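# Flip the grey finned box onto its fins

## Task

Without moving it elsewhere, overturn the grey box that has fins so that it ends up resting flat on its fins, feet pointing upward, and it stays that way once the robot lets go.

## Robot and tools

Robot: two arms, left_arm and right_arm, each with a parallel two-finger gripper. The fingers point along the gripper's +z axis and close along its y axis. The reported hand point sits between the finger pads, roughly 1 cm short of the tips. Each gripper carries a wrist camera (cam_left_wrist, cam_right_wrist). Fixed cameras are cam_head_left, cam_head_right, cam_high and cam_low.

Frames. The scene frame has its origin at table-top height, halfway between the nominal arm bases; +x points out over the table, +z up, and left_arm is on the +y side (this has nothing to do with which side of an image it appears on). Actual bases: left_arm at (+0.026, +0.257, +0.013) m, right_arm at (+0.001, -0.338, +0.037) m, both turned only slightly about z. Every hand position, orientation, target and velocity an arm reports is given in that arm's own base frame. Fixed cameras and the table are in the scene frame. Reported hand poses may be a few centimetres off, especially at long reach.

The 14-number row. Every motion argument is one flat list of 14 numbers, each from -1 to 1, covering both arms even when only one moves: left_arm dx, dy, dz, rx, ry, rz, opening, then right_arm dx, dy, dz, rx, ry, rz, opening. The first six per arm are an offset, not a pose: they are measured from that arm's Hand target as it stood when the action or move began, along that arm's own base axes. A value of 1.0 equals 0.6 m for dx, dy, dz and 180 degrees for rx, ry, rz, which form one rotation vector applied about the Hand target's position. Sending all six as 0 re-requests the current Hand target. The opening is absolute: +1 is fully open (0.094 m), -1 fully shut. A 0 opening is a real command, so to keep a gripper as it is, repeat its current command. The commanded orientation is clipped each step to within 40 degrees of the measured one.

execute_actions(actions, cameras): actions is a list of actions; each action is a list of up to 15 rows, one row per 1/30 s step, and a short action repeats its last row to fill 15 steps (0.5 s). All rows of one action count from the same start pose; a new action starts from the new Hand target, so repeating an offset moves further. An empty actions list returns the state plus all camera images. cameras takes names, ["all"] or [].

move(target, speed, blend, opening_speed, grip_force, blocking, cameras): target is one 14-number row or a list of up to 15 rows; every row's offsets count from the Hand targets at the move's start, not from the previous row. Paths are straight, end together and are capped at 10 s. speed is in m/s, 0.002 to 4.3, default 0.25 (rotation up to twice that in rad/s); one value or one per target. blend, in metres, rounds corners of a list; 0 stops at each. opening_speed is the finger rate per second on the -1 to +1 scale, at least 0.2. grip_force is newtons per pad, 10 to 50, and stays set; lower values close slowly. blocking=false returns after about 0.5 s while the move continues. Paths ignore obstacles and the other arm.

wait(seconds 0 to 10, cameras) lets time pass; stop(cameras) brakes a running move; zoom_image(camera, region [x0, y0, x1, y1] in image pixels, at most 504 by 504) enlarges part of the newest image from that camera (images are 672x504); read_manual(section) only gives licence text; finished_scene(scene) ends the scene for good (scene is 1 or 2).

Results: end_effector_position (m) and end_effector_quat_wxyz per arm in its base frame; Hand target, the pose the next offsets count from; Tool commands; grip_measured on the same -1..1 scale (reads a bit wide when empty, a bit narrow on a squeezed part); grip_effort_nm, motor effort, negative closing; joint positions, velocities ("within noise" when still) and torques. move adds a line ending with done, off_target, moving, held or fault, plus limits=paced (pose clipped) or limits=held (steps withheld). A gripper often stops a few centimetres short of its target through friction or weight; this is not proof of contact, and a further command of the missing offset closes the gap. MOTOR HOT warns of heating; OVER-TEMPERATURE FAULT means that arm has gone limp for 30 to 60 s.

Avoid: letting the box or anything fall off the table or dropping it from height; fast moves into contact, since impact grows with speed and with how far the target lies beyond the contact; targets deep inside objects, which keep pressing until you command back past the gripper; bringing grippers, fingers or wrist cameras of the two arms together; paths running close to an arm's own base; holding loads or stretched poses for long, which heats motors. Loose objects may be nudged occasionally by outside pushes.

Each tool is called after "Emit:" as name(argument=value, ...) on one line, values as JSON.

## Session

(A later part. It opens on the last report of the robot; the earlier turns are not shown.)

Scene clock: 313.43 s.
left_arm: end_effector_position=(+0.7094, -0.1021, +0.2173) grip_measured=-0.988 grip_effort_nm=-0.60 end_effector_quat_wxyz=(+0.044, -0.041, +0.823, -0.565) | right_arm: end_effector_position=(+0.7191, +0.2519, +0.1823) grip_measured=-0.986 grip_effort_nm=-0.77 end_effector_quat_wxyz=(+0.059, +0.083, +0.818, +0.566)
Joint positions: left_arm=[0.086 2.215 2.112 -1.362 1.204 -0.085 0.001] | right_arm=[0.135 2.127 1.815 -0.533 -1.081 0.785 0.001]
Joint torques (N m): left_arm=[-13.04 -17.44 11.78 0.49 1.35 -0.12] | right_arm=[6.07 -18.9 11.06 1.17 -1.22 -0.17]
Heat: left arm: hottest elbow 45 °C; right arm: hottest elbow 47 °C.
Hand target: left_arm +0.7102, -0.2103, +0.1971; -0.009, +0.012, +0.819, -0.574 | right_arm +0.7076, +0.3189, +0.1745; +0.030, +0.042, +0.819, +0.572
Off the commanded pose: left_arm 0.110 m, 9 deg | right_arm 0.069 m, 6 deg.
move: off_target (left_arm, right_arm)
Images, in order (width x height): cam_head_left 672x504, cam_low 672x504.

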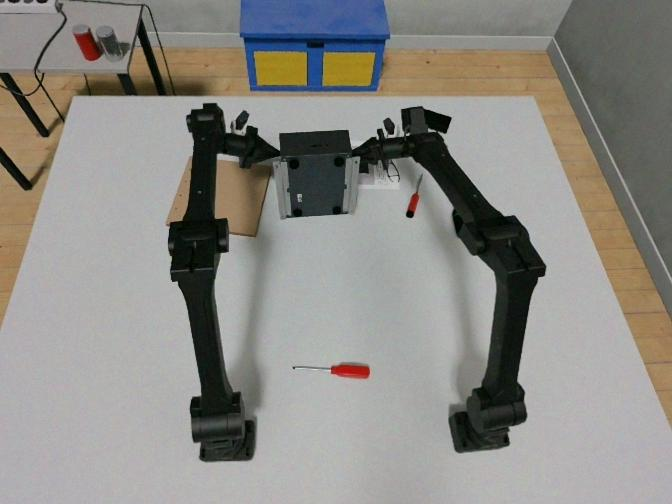

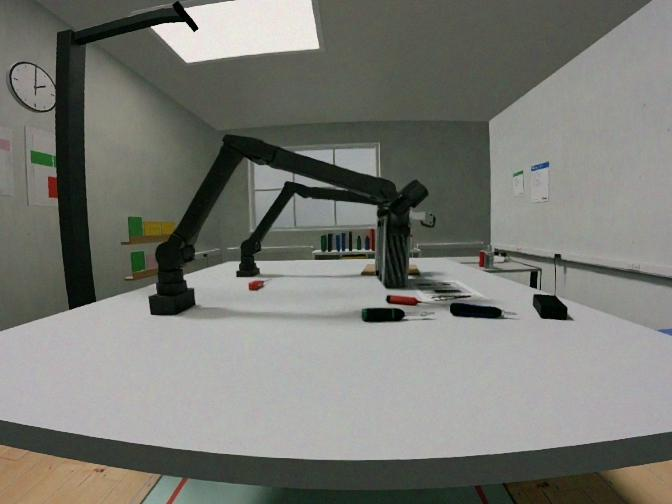

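Emit:
move(target=[[-0.003,0.18,0,0,0,0,-1,-0.003,-0.115,0,0,0,0,-1],[0.0,0.28,0,0,0,0,-1,-0.02,-0.215,0,0,0,0,-1]], speed=0.06, blend=0.01, cameras=["cam_head_left","cam_low","cam_high","cam_left_wrist","cam_right_wrist"])

Emit:
zoom_image(camera="cam_low", region=[280, 180, 480, 320])

Emit:
zoom_image(camera="cam_head_left", region=[230, 100, 440, 260])

Scene clock: 333.20 s.
left_arm: end_effector_position=(+0.7045, -0.0468, +0.2058) grip_measured=-0.988 grip_effort_nm=-0.60 end_effector_quat_wxyz=(+0.042, -0.025, +0.823, -0.566) | right_arm: end_effector_position=(+0.6830, +0.1964, +0.1597) grip_measured=-0.986 grip_effort_nm=-0.77 end_effector_quat_wxyz=(+0.012, +0.051, +0.820, +0.570)
Joint positions: left_arm=[0.166 2.312 2.251 -1.671 1.203 0.215 0.001] | right_arm=[0.051 2.141 1.815 -0.9 -1.189 0.411 0.001]
Joint torques (N m): left_arm=[-0.32 -20.48 10.8 0.03 0.57 0.02] | right_arm=[-2.14 -20.72 11.06 0.66 -0.72 -0.18]
Heat: left arm: hottest elbow 44 °C; right arm: hottest elbow 45 °C.
Hand target: left_arm +0.7102, -0.0422, +0.1972; -0.009, +0.012, +0.819, -0.574 | right_arm +0.6956, +0.1898, +0.1746; +0.030, +0.042, +0.819, +0.572
Off the commanded pose: left_arm 0.011 m, 7 deg | right_arm 0.020 m, 2 deg.
joint sent to its limit (left arm) — joint 4 (wrist pitch), lower limit. The joint targets are off in orientation, not in position.
move: off_target (left_arm, right_arm)
Images, in order (width x height): cam_head_left 672x504, cam_high 672x504, cam_low 672x504, cam_left_wrist 672x504, cam_right_wrist 672x504.

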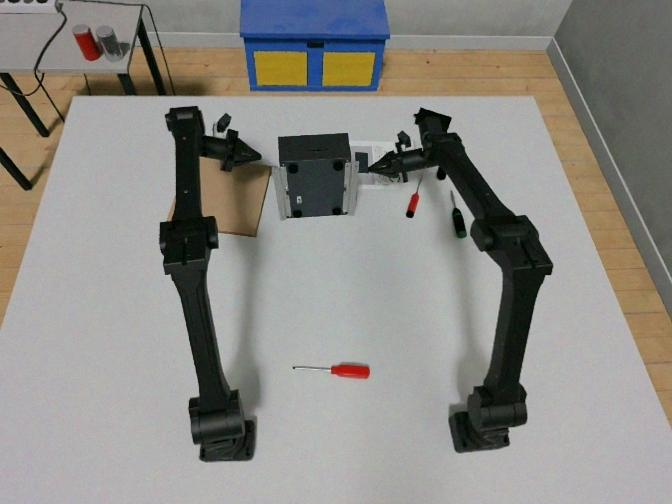

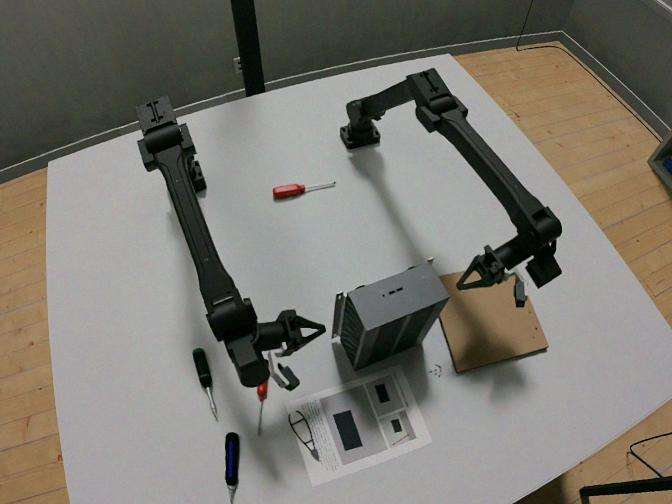

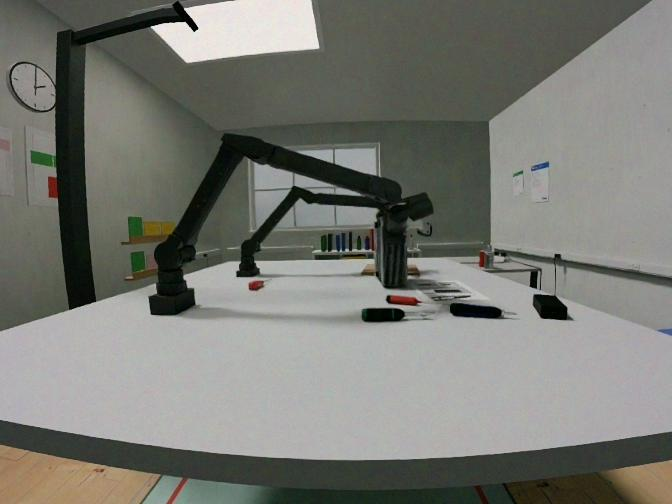

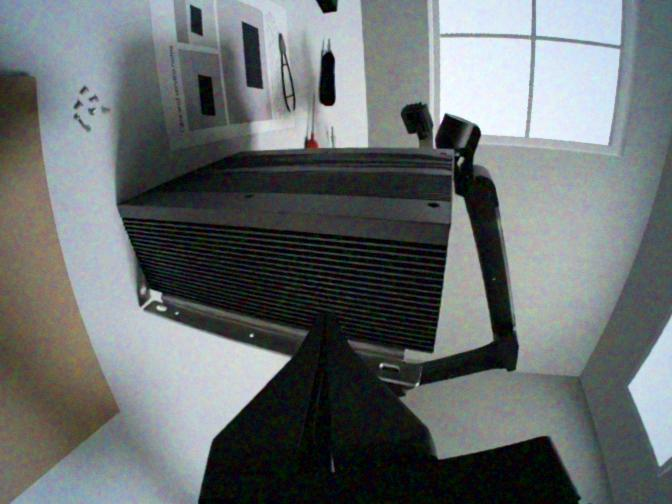

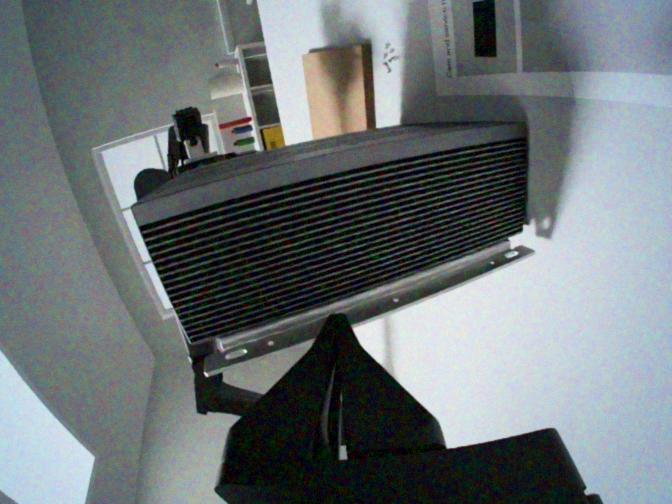

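Scaled by 2.520.

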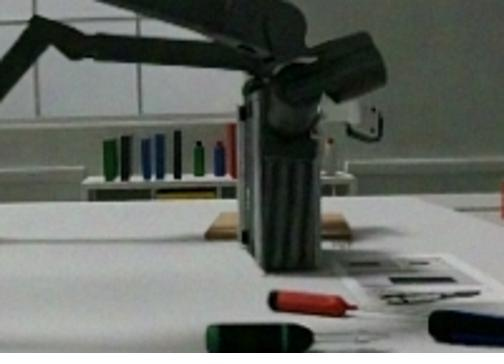

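Scaled by 2.400.

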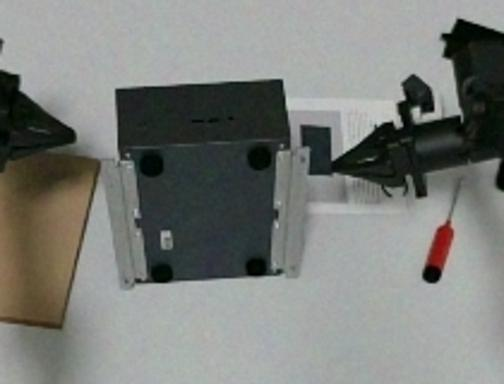

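Emit:
move(target=[-0.02,0.0,-0.21,0,0,0,-1,0.0273,-0.005,-0.213,0,0,0.0333,-1], speed=0.12, cameras=["cam_head_left","cam_left_wrist","cam_right_wrist"])

Emit:
zoom_image(camera="cam_head_left", region=[230, 100, 440, 260])

Scene clock: 368.20 s.
left_arm: end_effector_position=(+0.6984, -0.0463, +0.0901) grip_measured=-0.988 grip_effort_nm=-0.60 end_effector_quat_wxyz=(+0.018, +0.004, +0.824, -0.566) | right_arm: end_effector_position=(+0.6977, +0.1964, +0.0389) grip_measured=-0.986 grip_effort_nm=-0.77 end_effector_quat_wxyz=(-0.016, +0.005, +0.821, +0.571)
Joint positions: left_arm=[0.166 2.462 2.214 -1.674 1.18 0.414 0.001] | right_arm=[0.048 2.414 1.986 -1.076 -1.215 0.105 0.001]
Joint torques (N m): left_arm=[-0.44 -20.78 8.65 -0.06 0.56 0.04] | right_arm=[-1.32 -22.36 10.41 0.29 -0.83 -0.28]
Heat: left arm: hottest elbow 45 °C; right arm: hottest elbow 45 °C.
Hand target: left_arm +0.6983, -0.0421, +0.0713; -0.009, +0.012, +0.819, -0.574 | right_arm +0.7118, +0.1869, +0.0466; +0.000, -0.001, +0.820, +0.573
Off the commanded pose: left_arm 0.019 m, 3 deg | right_arm 0.019 m, 2 deg.
joint sent to its limit (left arm) — joint 4 (wrist pitch), lower limit. The joint targets are off in orientation, not in position.
move: off_target (left_arm, right_arm)
Images, in order (width x height): cam_head_left 672x504, cam_left_wrist 672x504, cam_right_wrist 672x504.

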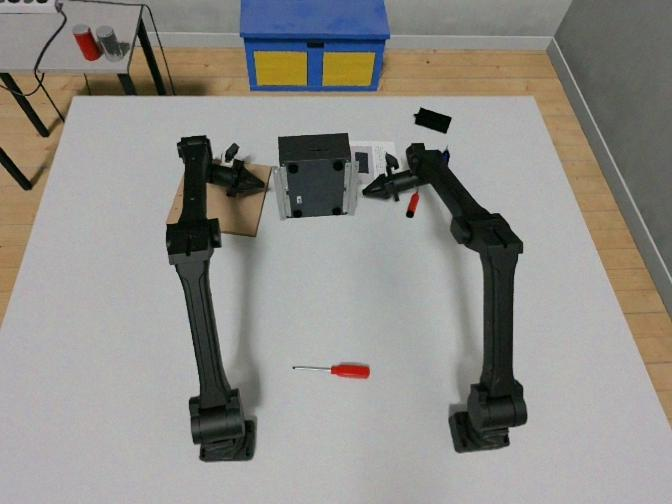

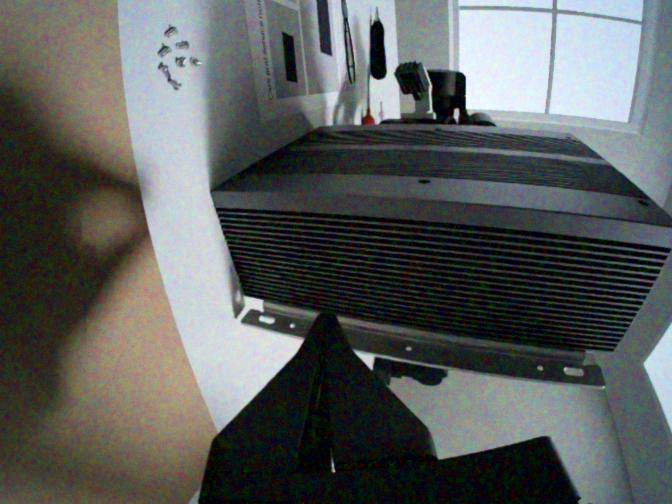

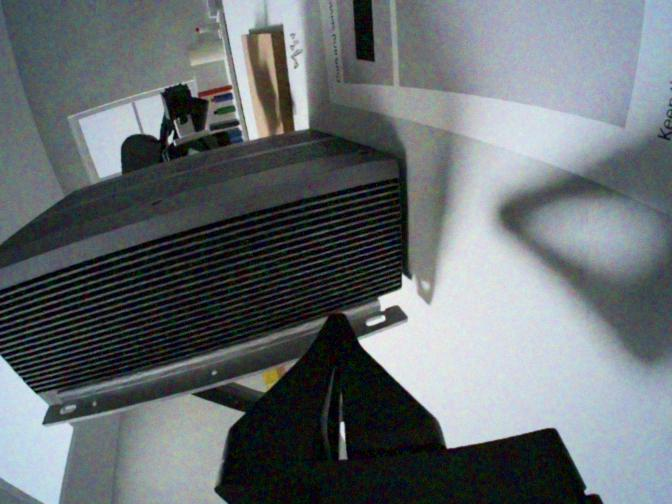

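Scaled by 2.400.

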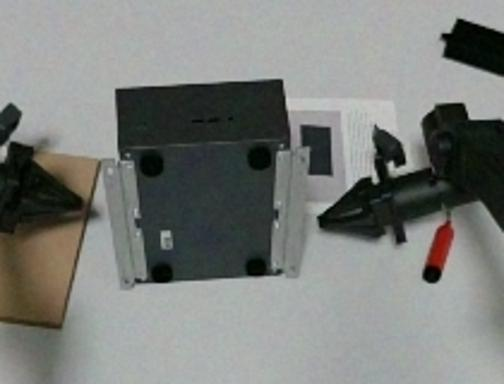

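Emit:
move(target=[[-0.0667,-0.0067,-0.0433,0,0,0,-1,-0.06,0.0017,-0.0117,0,0,0,-1],[-0.0617,-0.1183,-0.0433,0,0,0,-1,-0.06,0.11,-0.0117,0,0,0,-1]], speed=[0.08,0.06], cameras=["cam_head_left","cam_left_wrist","cam_right_wrist"])

Emit:
zoom_image(camera="cam_head_left", region=[230, 100, 440, 260])

Scene clock: 393.27 s.
left_arm: end_effector_position=(+0.6602, -0.1064, +0.0346) grip_measured=-0.988 grip_effort_nm=-0.60 end_effector_quat_wxyz=(-0.013, +0.007, +0.819, -0.574) | right_arm: end_effector_position=(+0.6750, +0.2436, +0.0271) grip_measured=-0.986 grip_effort_nm=-0.77 end_effector_quat_wxyz=(-0.007, +0.009, +0.820, +0.572)
Joint positions: left_arm=[0.086 2.408 1.948 -1.425 1.205 0.321 0.001] | right_arm=[0.119 2.333 1.782 -0.713 -1.201 0.351 0.001]
Joint torques (N m): left_arm=[-1.55 -23.47 7.32 0.54 0.8 -0.21] | right_arm=[0.38 -24.12 6.97 1.47 -0.55 0.01]
Heat: left arm: hottest elbow 44 °C; right arm: hottest elbow 48 °C.
Hand target: left_arm +0.6612, -0.1133, +0.0451; -0.009, +0.012, +0.819, -0.574 | right_arm +0.6758, +0.2530, +0.0395; +0.000, -0.001, +0.820, +0.573
Off the commanded pose: left_arm 0.013 m, 1 deg | right_arm 0.016 m, 1 deg.
move: off_target (left_arm, right_arm)
Images, in order (width x height): cam_head_left 672x504, cam_left_wrist 672x504, cam_right_wrist 672x504.

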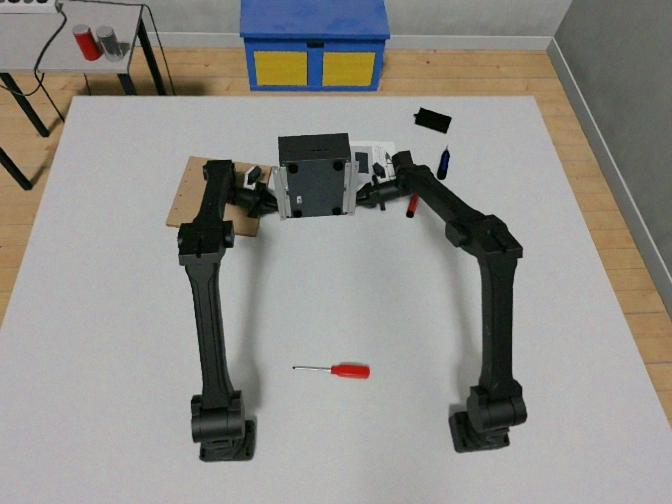

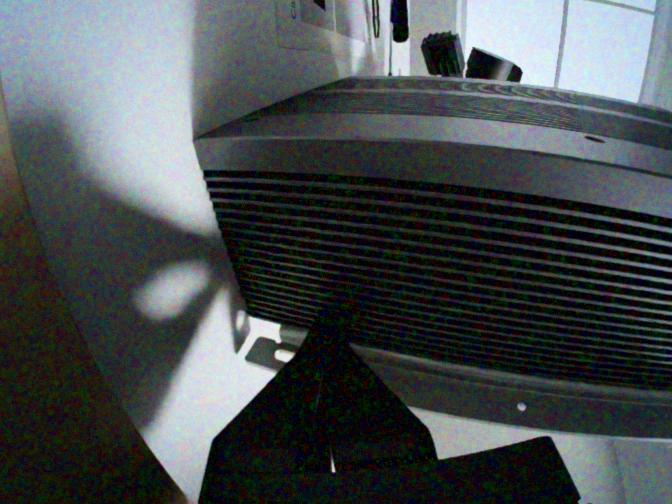

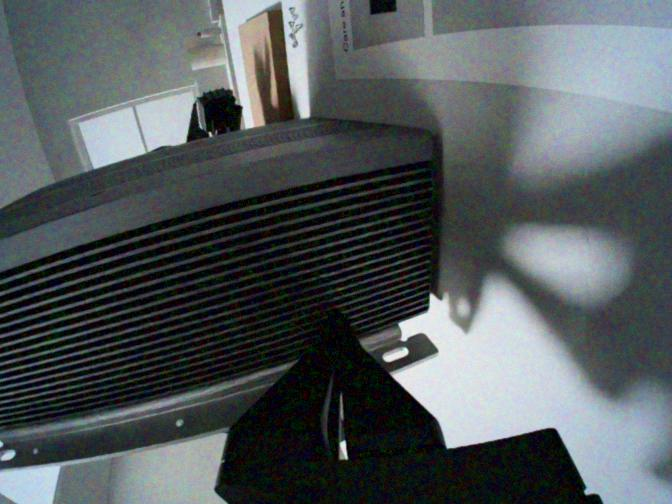

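Scaled by 2.400.

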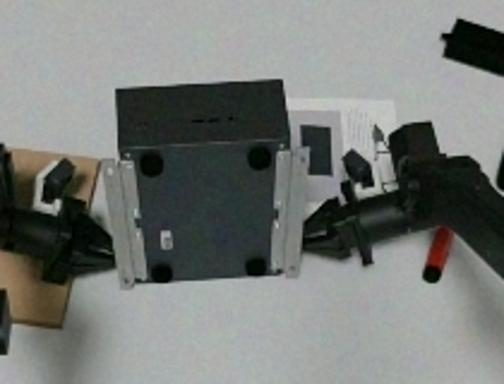

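Emit:
move(target=[-0.1667,-0.02,0.0,0,0,0,-1,-0.2,0.033,0,0,0,-0.0333,-1], speed=0.05, cameras=["cam_head_left","cam_low","cam_left_wrist","cam_right_wrist"])

Emit:
zoom_image(camera="cam_head_left", region=[230, 120, 440, 280])

Scene clock: 405.83 s.
left_arm: end_effector_position=(+0.5671, -0.1124, +0.0351) grip_measured=-0.988 grip_effort_nm=-0.60 end_effector_quat_wxyz=(-0.002, +0.008, +0.820, -0.573) | right_arm: end_effector_position=(+0.5717, +0.2403, +0.0301) grip_measured=-0.986 grip_effort_nm=-0.77 end_effector_quat_wxyz=(+0.045, +0.066, +0.821, +0.565)
Joint positions: left_arm=[0.09 2.174 1.503 -1.174 1.205 0.3 0.001] | right_arm=[0.146 2.04 1.191 -0.056 -1.099 0.725 0.001]
Joint torques (N m): left_arm=[-2.67 -20.31 5.53 0.03 0.86 -0.26] | right_arm=[3.43 -18.9 5.27 1.78 -1.03 -0.01]
Heat: left arm: hottest elbow 43 °C; right arm: hottest elbow 45 °C.
Hand target: left_arm +0.5611, -0.1251, +0.0451; -0.009, +0.012, +0.819, -0.574 | right_arm +0.5559, +0.2728, +0.0398; +0.030, +0.042, +0.819, +0.572
Off the commanded pose: left_arm 0.017 m, 1 deg | right_arm 0.037 m, 3 deg.
move: off_target (left_arm, right_arm)
Images, in order (width x height): cam_head_left 672x504, cam_low 672x504, cam_left_wrist 672x504, cam_right_wrist 672x504.

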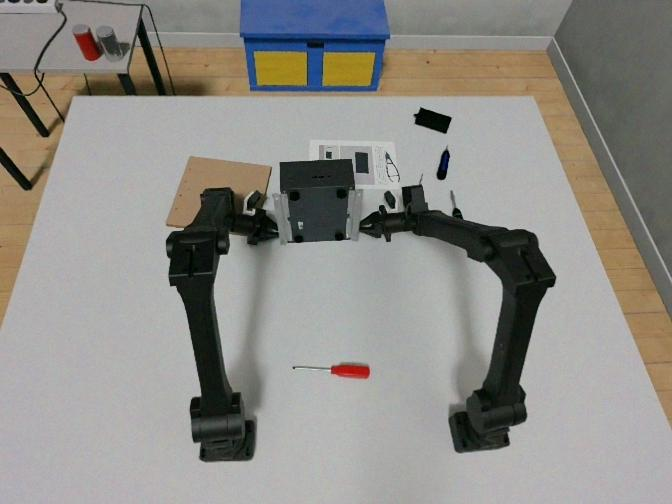

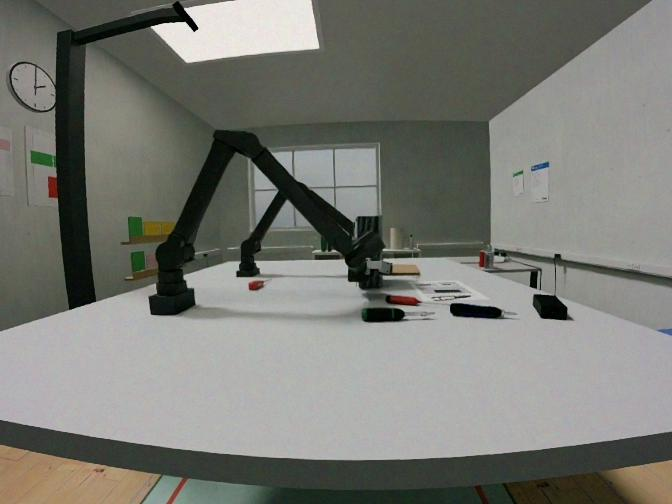

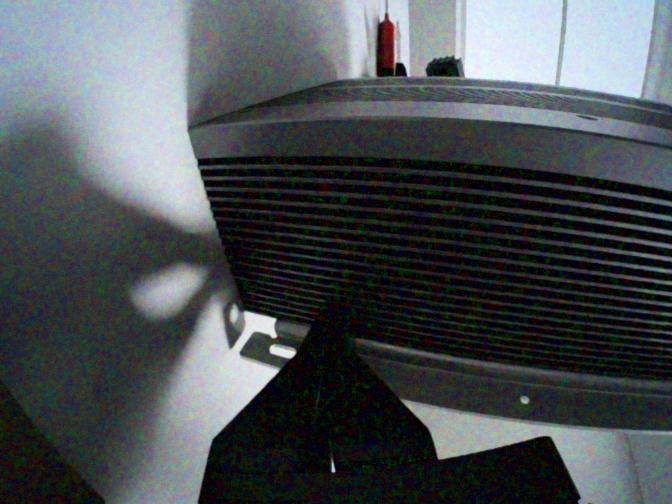

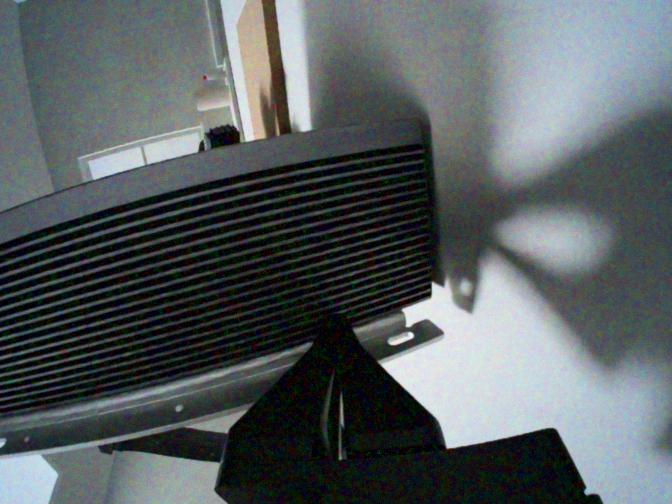

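Scaled by 2.400.

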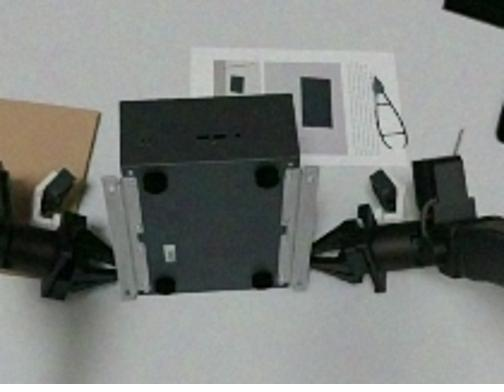

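Emit:
move(target=[-0.1833,0,0.0,0,0,0,-1,-0.2128,0.0142,0,0,0,0,-1], speed=0.06, cameras=["cam_head_left","cam_left_wrist","cam_right_wrist"])

Emit:
zoom_image(camera="cam_head_left", region=[230, 160, 440, 320])

Scene clock: 419.00 s.
left_arm: end_effector_position=(+0.4590, -0.1129, +0.0369) grip_measured=-0.988 grip_effort_nm=-0.60 end_effector_quat_wxyz=(-0.007, -0.001, +0.821, -0.571) | right_arm: end_effector_position=(+0.4458, +0.2518, +0.0313) grip_measured=-0.986 grip_effort_nm=-0.77 end_effector_quat_wxyz=(+0.046, +0.072, +0.822, +0.563)
Joint positions: left_arm=[0.11 1.971 1.129 -1.041 1.196 0.32 0.001] | right_arm=[0.217 1.835 0.787 0.247 -1.043 0.849 0.001]
Joint torques (N m): left_arm=[-2.84 -16.26 4.38 -0.05 1.02 0] | right_arm=[4.13 -14.1 4.23 2.29 -1.14 -0.06]
Heat: left arm: hottest elbow 43 °C; right arm: hottest elbow 43 °C.
Hand target: left_arm +0.4511, -0.1252, +0.0451; -0.009, +0.012, +0.819, -0.574 | right_arm +0.4282, +0.2811, +0.0396; +0.030, +0.042, +0.819, +0.572
Off the commanded pose: left_arm 0.017 m, 2 deg | right_arm 0.035 m, 4 deg.
move: off_target (left_arm, right_arm)
Images, in order (width x height): cam_head_left 672x504, cam_left_wrist 672x504, cam_right_wrist 672x504.

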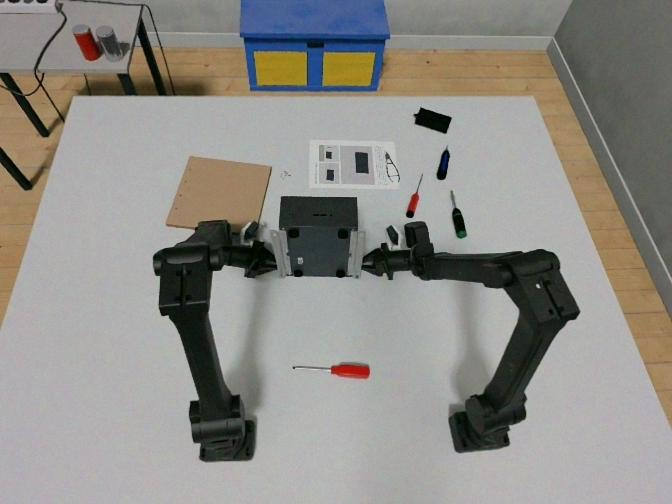

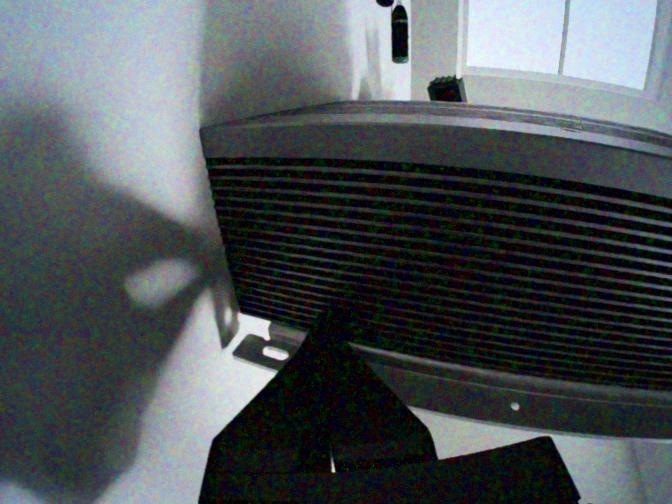

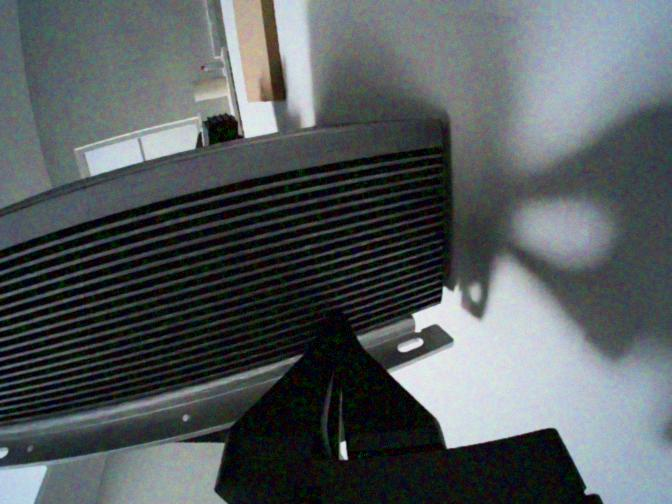

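Scaled by 2.400.

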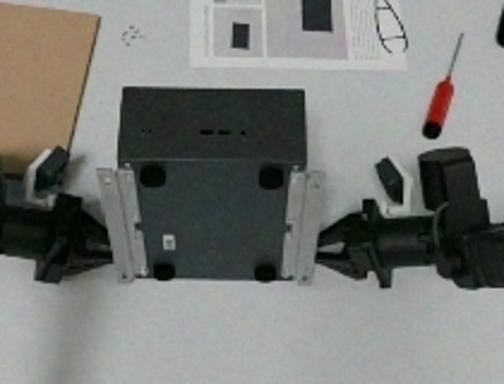

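Emit:
move(target=[-0.1833,0.0025,0.0,0,0,0,-1,-0.201,0.0168,0,0,0,0,-1], speed=0.06, cameras=["cam_head_left","cam_left_wrist","cam_right_wrist"])

Emit:
zoom_image(camera="cam_head_left", region=[230, 220, 440, 380])

Scene clock: 427.60 s.
left_arm: end_effector_position=(+0.3545, -0.1082, +0.0393) grip_measured=-0.988 grip_effort_nm=-0.60 end_effector_quat_wxyz=(+0.001, -0.001, +0.824, -0.567) | right_arm: end_effector_position=(+0.3251, +0.2636, +0.0307) grip_measured=-0.986 grip_effort_nm=-0.77 end_effector_quat_wxyz=(+0.047, +0.080, +0.823, +0.560)
Joint positions: left_arm=[0.154 1.788 0.817 -0.974 1.178 0.404 0.001] | right_arm=[0.341 1.67 0.444 0.553 -0.938 1.013 0.001]
Joint torques (N m): left_arm=[-3.9 -12.16 2.8 -0.31 1.3 -0.01] | right_arm=[5.19 -8.64 3.73 2.66 -1.17 0.05]
Heat: left arm: hottest elbow 42 °C; right arm: hottest elbow 42 °C.
Hand target: left_arm +0.3412, -0.1237, +0.0452; -0.009, +0.012, +0.819, -0.574 | right_arm +0.3076, +0.2913, +0.0397; +0.030, +0.042, +0.819, +0.572
Off the commanded pose: left_arm 0.021 m, 2 deg | right_arm 0.034 m, 5 deg.
move: off_target (left_arm, right_arm)
Images, in order (width x height): cam_head_left 672x504, cam_left_wrist 672x504, cam_right_wrist 672x504.

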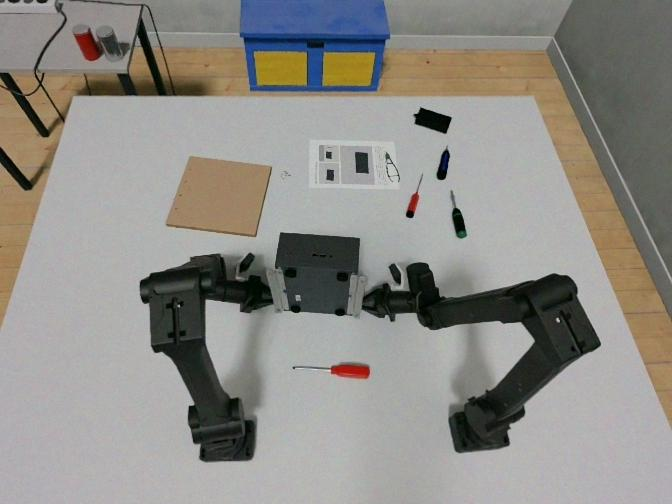

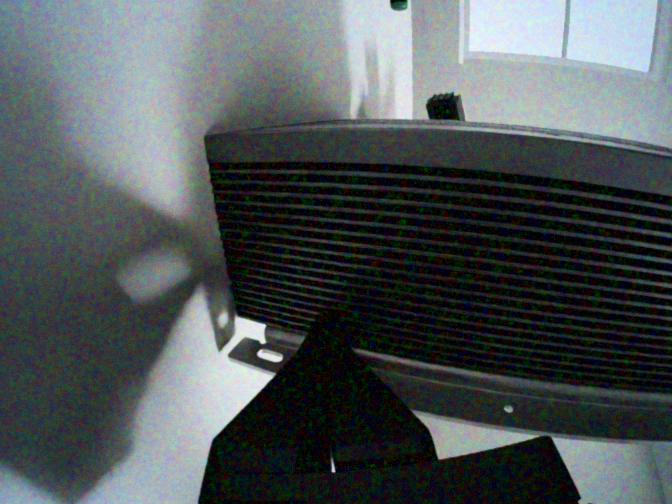

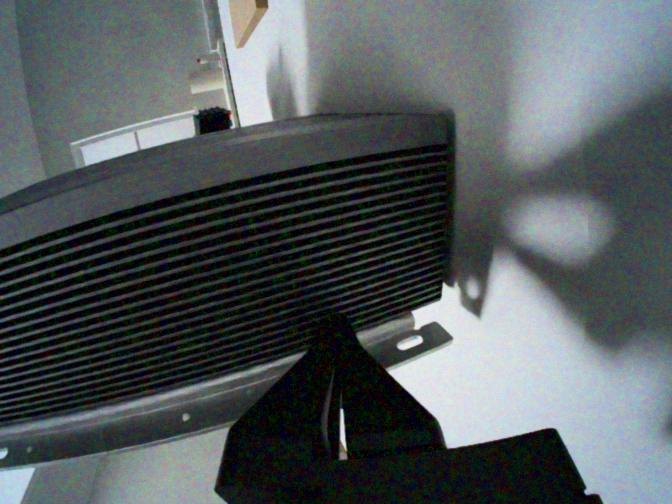

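Scaled by 2.400.

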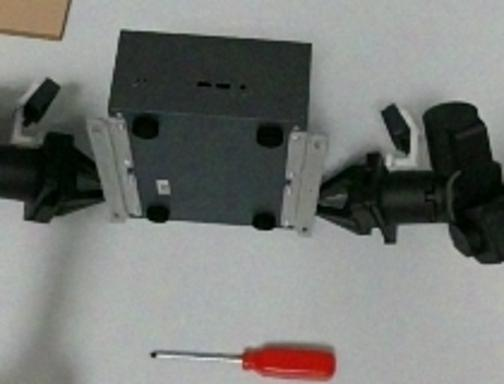

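Emit:
move(target=[-0.1582,0.0077,0.0,0,0,0,-1,-0.149,0.0177,0,0,0,0,-1], speed=0.05, cameras=["cam_head_left","cam_left_wrist","cam_right_wrist"])

Emit:
zoom_image(camera="cam_head_left", region=[230, 220, 440, 380])

Scene clock: 439.73 s.
left_arm: end_effector_position=(+0.2684, -0.1028, +0.0415) grip_measured=-0.988 grip_effort_nm=-0.60 end_effector_quat_wxyz=(+0.021, +0.011, +0.826, -0.563) | right_arm: end_effector_position=(+0.2211, +0.2763, +0.0234) grip_measured=-0.986 grip_effort_nm=-0.77 end_effector_quat_wxyz=(+0.031, +0.084, +0.831, +0.550)
Joint positions: left_arm=[0.221 1.64 0.585 -0.98 1.149 0.551 0.001] | right_arm=[0.545 1.586 0.204 0.796 -0.778 1.179 0.001]
Joint torques (N m): left_arm=[-4.19 -8.06 1.39 -1.63 1.25 -0.03] | right_arm=[3.78 -6.42 4.85 3.02 -1.07 -0.04]
Heat: left arm: hottest elbow 40 °C; right arm: hottest elbow 41 °C.
Hand target: left_arm +0.2463, -0.1191, +0.0451; -0.009, +0.012, +0.819, -0.574 | right_arm +0.2181, +0.3019, +0.0396; +0.030, +0.042, +0.819, +0.572
Off the commanded pose: left_arm 0.028 m, 4 deg | right_arm 0.031 m, 6 deg.
move: off_target (left_arm, right_arm)
Images, in order (width x height): cam_head_left 672x504, cam_left_wrist 672x504, cam_right_wrist 672x504.

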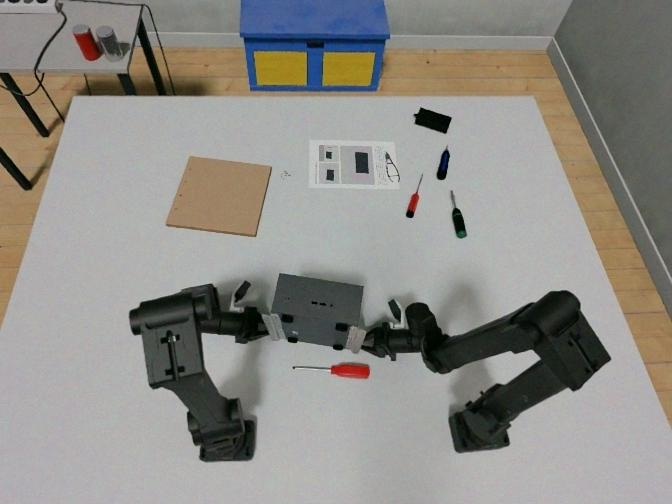

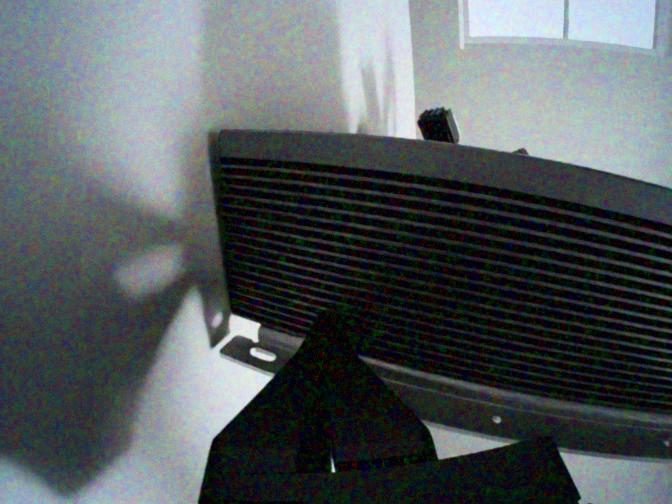

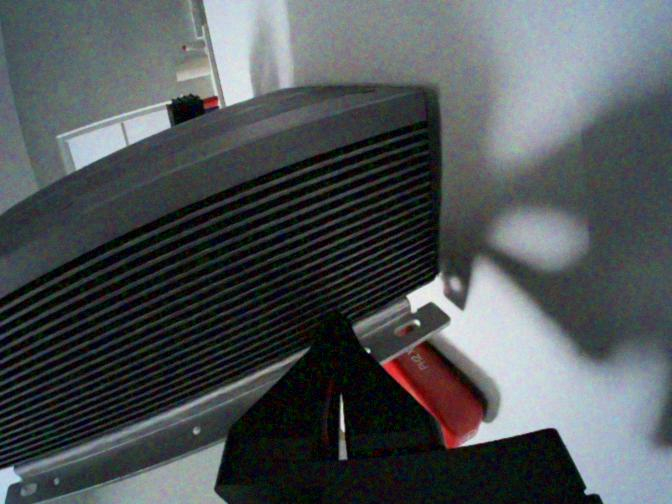

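Scaled by 2.400.

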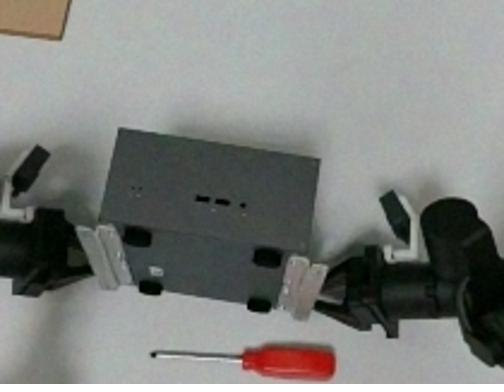

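Emit:
move(target=[-0.035,0.002,0.0,0,0,0,-1,0.006,0,0,0,0,0,-1], speed=0.04, cameras=["cam_head_left","cam_left_wrist","cam_right_wrist"])

Emit:
zoom_image(camera="cam_head_left", region=[230, 220, 440, 380])

Scene clock: 451.13 s.
left_arm: end_effector_position=(+0.2531, -0.1030, +0.0431) grip_measured=-0.988 grip_effort_nm=-0.60 end_effector_quat_wxyz=(+0.028, +0.017, +0.826, -0.563) | right_arm: end_effector_position=(+0.2188, +0.2753, +0.0221) grip_measured=-0.986 grip_effort_nm=-0.77 end_effector_quat_wxyz=(+0.028, +0.084, +0.831, +0.549)
Joint positions: left_arm=[0.235 1.611 0.546 -0.989 1.147 0.593 0.001] | right_arm=[0.545 1.588 0.2 0.796 -0.781 1.179 0.001]
Joint torques (N m): left_arm=[-3.6 -7.36 0.69 -1.96 0.92 0] | right_arm=[3.6 -6.36 5.44 2.93 -1.21 -0.07]
Heat: left arm: hottest elbow 39 °C; right arm: hottest elbow 39 °C.
Hand target: left_arm +0.2253, -0.1178, +0.0451; -0.009, +0.012, +0.819, -0.574 | right_arm +0.2218, +0.3019, +0.0397; +0.030, +0.042, +0.819, +0.572
Off the commanded pose: left_arm 0.032 m, 5 deg | right_arm 0.032 m, 6 deg.
move: off_target (left_arm, right_arm)
Images, in order (width x height): cam_head_left 672x504, cam_left_wrist 672x504, cam_right_wrist 672x504.

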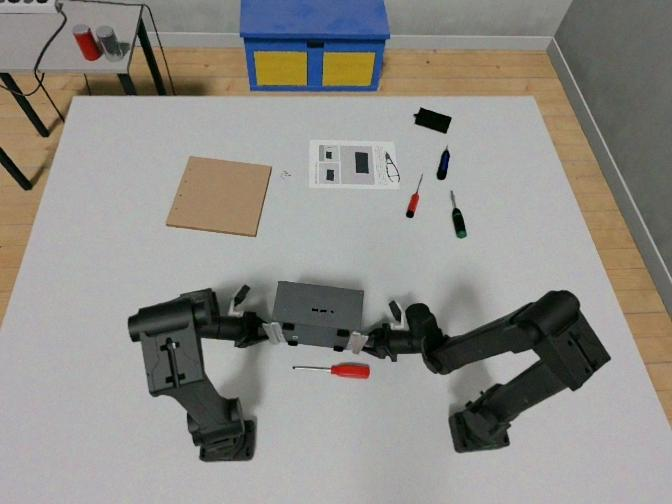

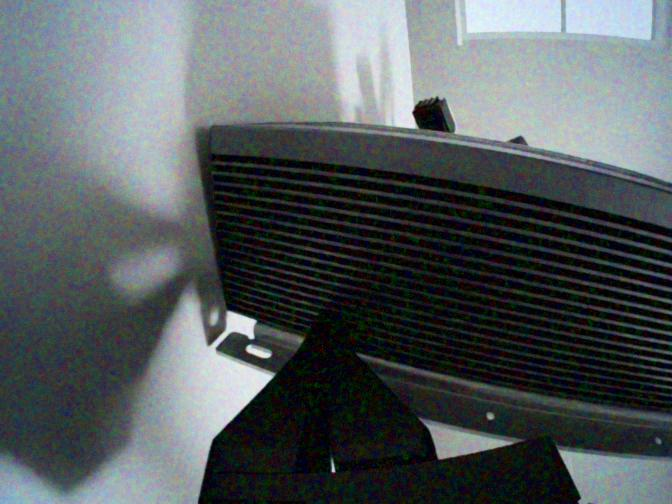

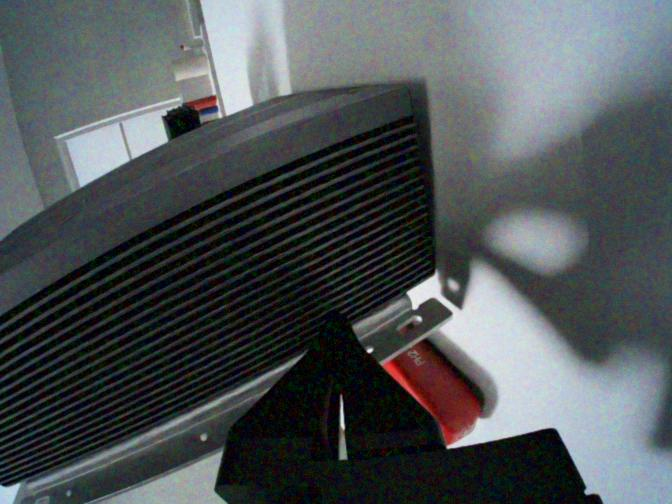

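Scaled by 2.400.

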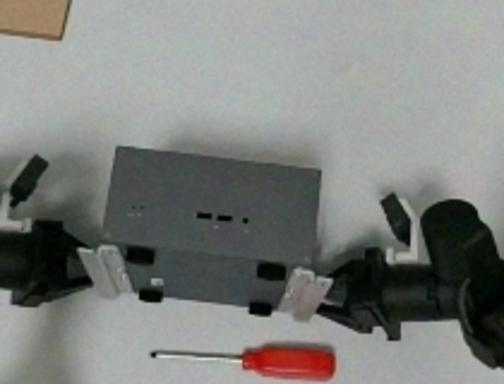

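Emit:
execute_actions(actions=[], cameras=["cam_high","cam_low","cam_head_right"])

Emit:
zoom_image(camera="cam_low", region=[200, 180, 400, 320])

Emit:
zoom_image(camera="cam_high", region=[200, 120, 420, 300])

Scene clock: 465.57 s.
left_arm: end_effector_position=(+0.2531, -0.1030, +0.0431) grip_measured=-0.988 grip_effort_nm=-0.60 end_effector_quat_wxyz=(+0.028, +0.018, +0.826, -0.563) | right_arm: end_effector_position=(+0.2188, +0.2753, +0.0221) grip_measured=-0.986 grip_effort_nm=-0.77 end_effector_quat_wxyz=(+0.028, +0.084, +0.831, +0.549)
Joint positions: left_arm=[0.235 1.611 0.546 -0.989 1.147 0.594 0.001] | right_arm=[0.545 1.588 0.2 0.796 -0.781 1.179 0.001]
Joint velocities: within noise
Joint torques (N m): left_arm=[-3.55 -7.36 0.7 -1.98 0.89 0.01] | right_arm=[3.55 -6.48 5.59 2.91 -1.2 -0.11]
Heat: left arm: hottest elbow 38 °C; right arm: hottest elbow 39 °C.
Hand target: left_arm +0.2253, -0.1178, +0.0451; -0.009, +0.012, +0.819, -0.574 | right_arm +0.2218, +0.3019, +0.0397; +0.030, +0.042, +0.819, +0.572
Tool commands: left_gripper/opening=-1.0 right_gripper/opening=-1.0
Off the commanded pose: left_arm 0.032 m, 5 deg | right_arm 0.032 m, 6 deg.
Images, in order (width x height): cam_head_right 672x504, cam_high 672x504, cam_low 672x504.

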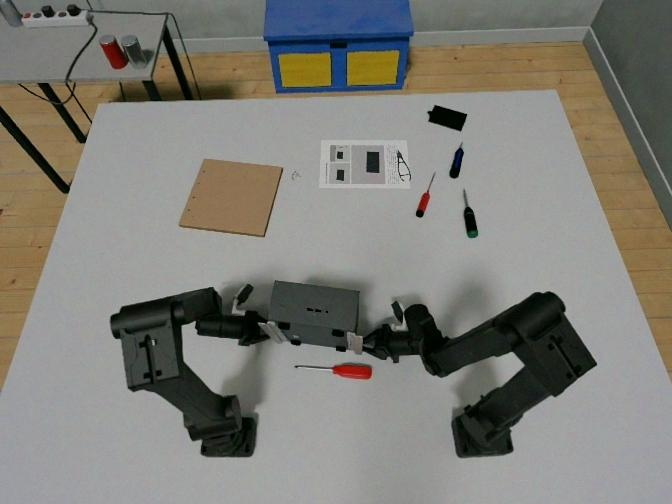

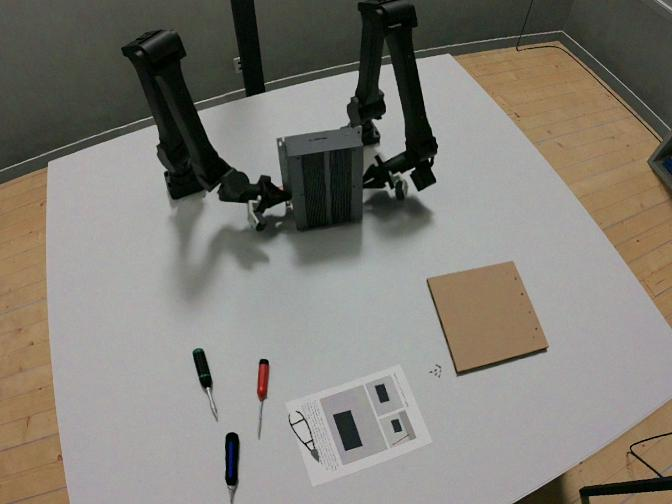

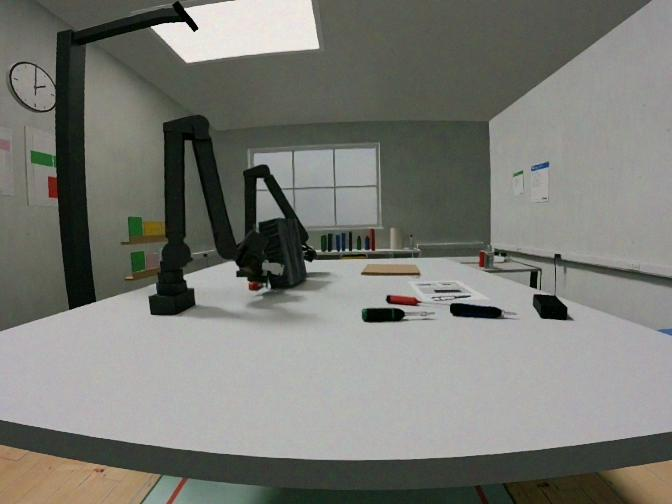

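Scaled by 2.520.

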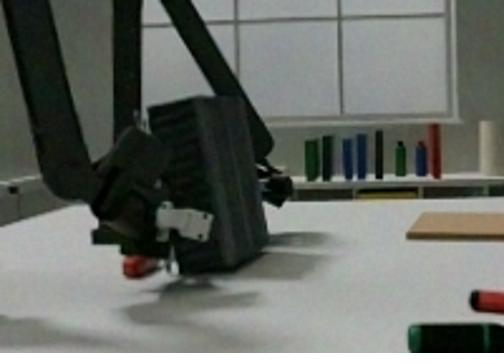

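Scaled by 2.291.

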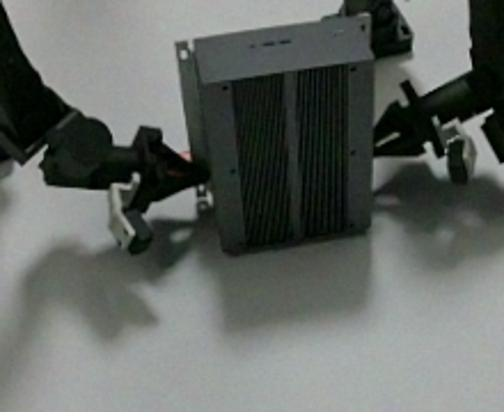

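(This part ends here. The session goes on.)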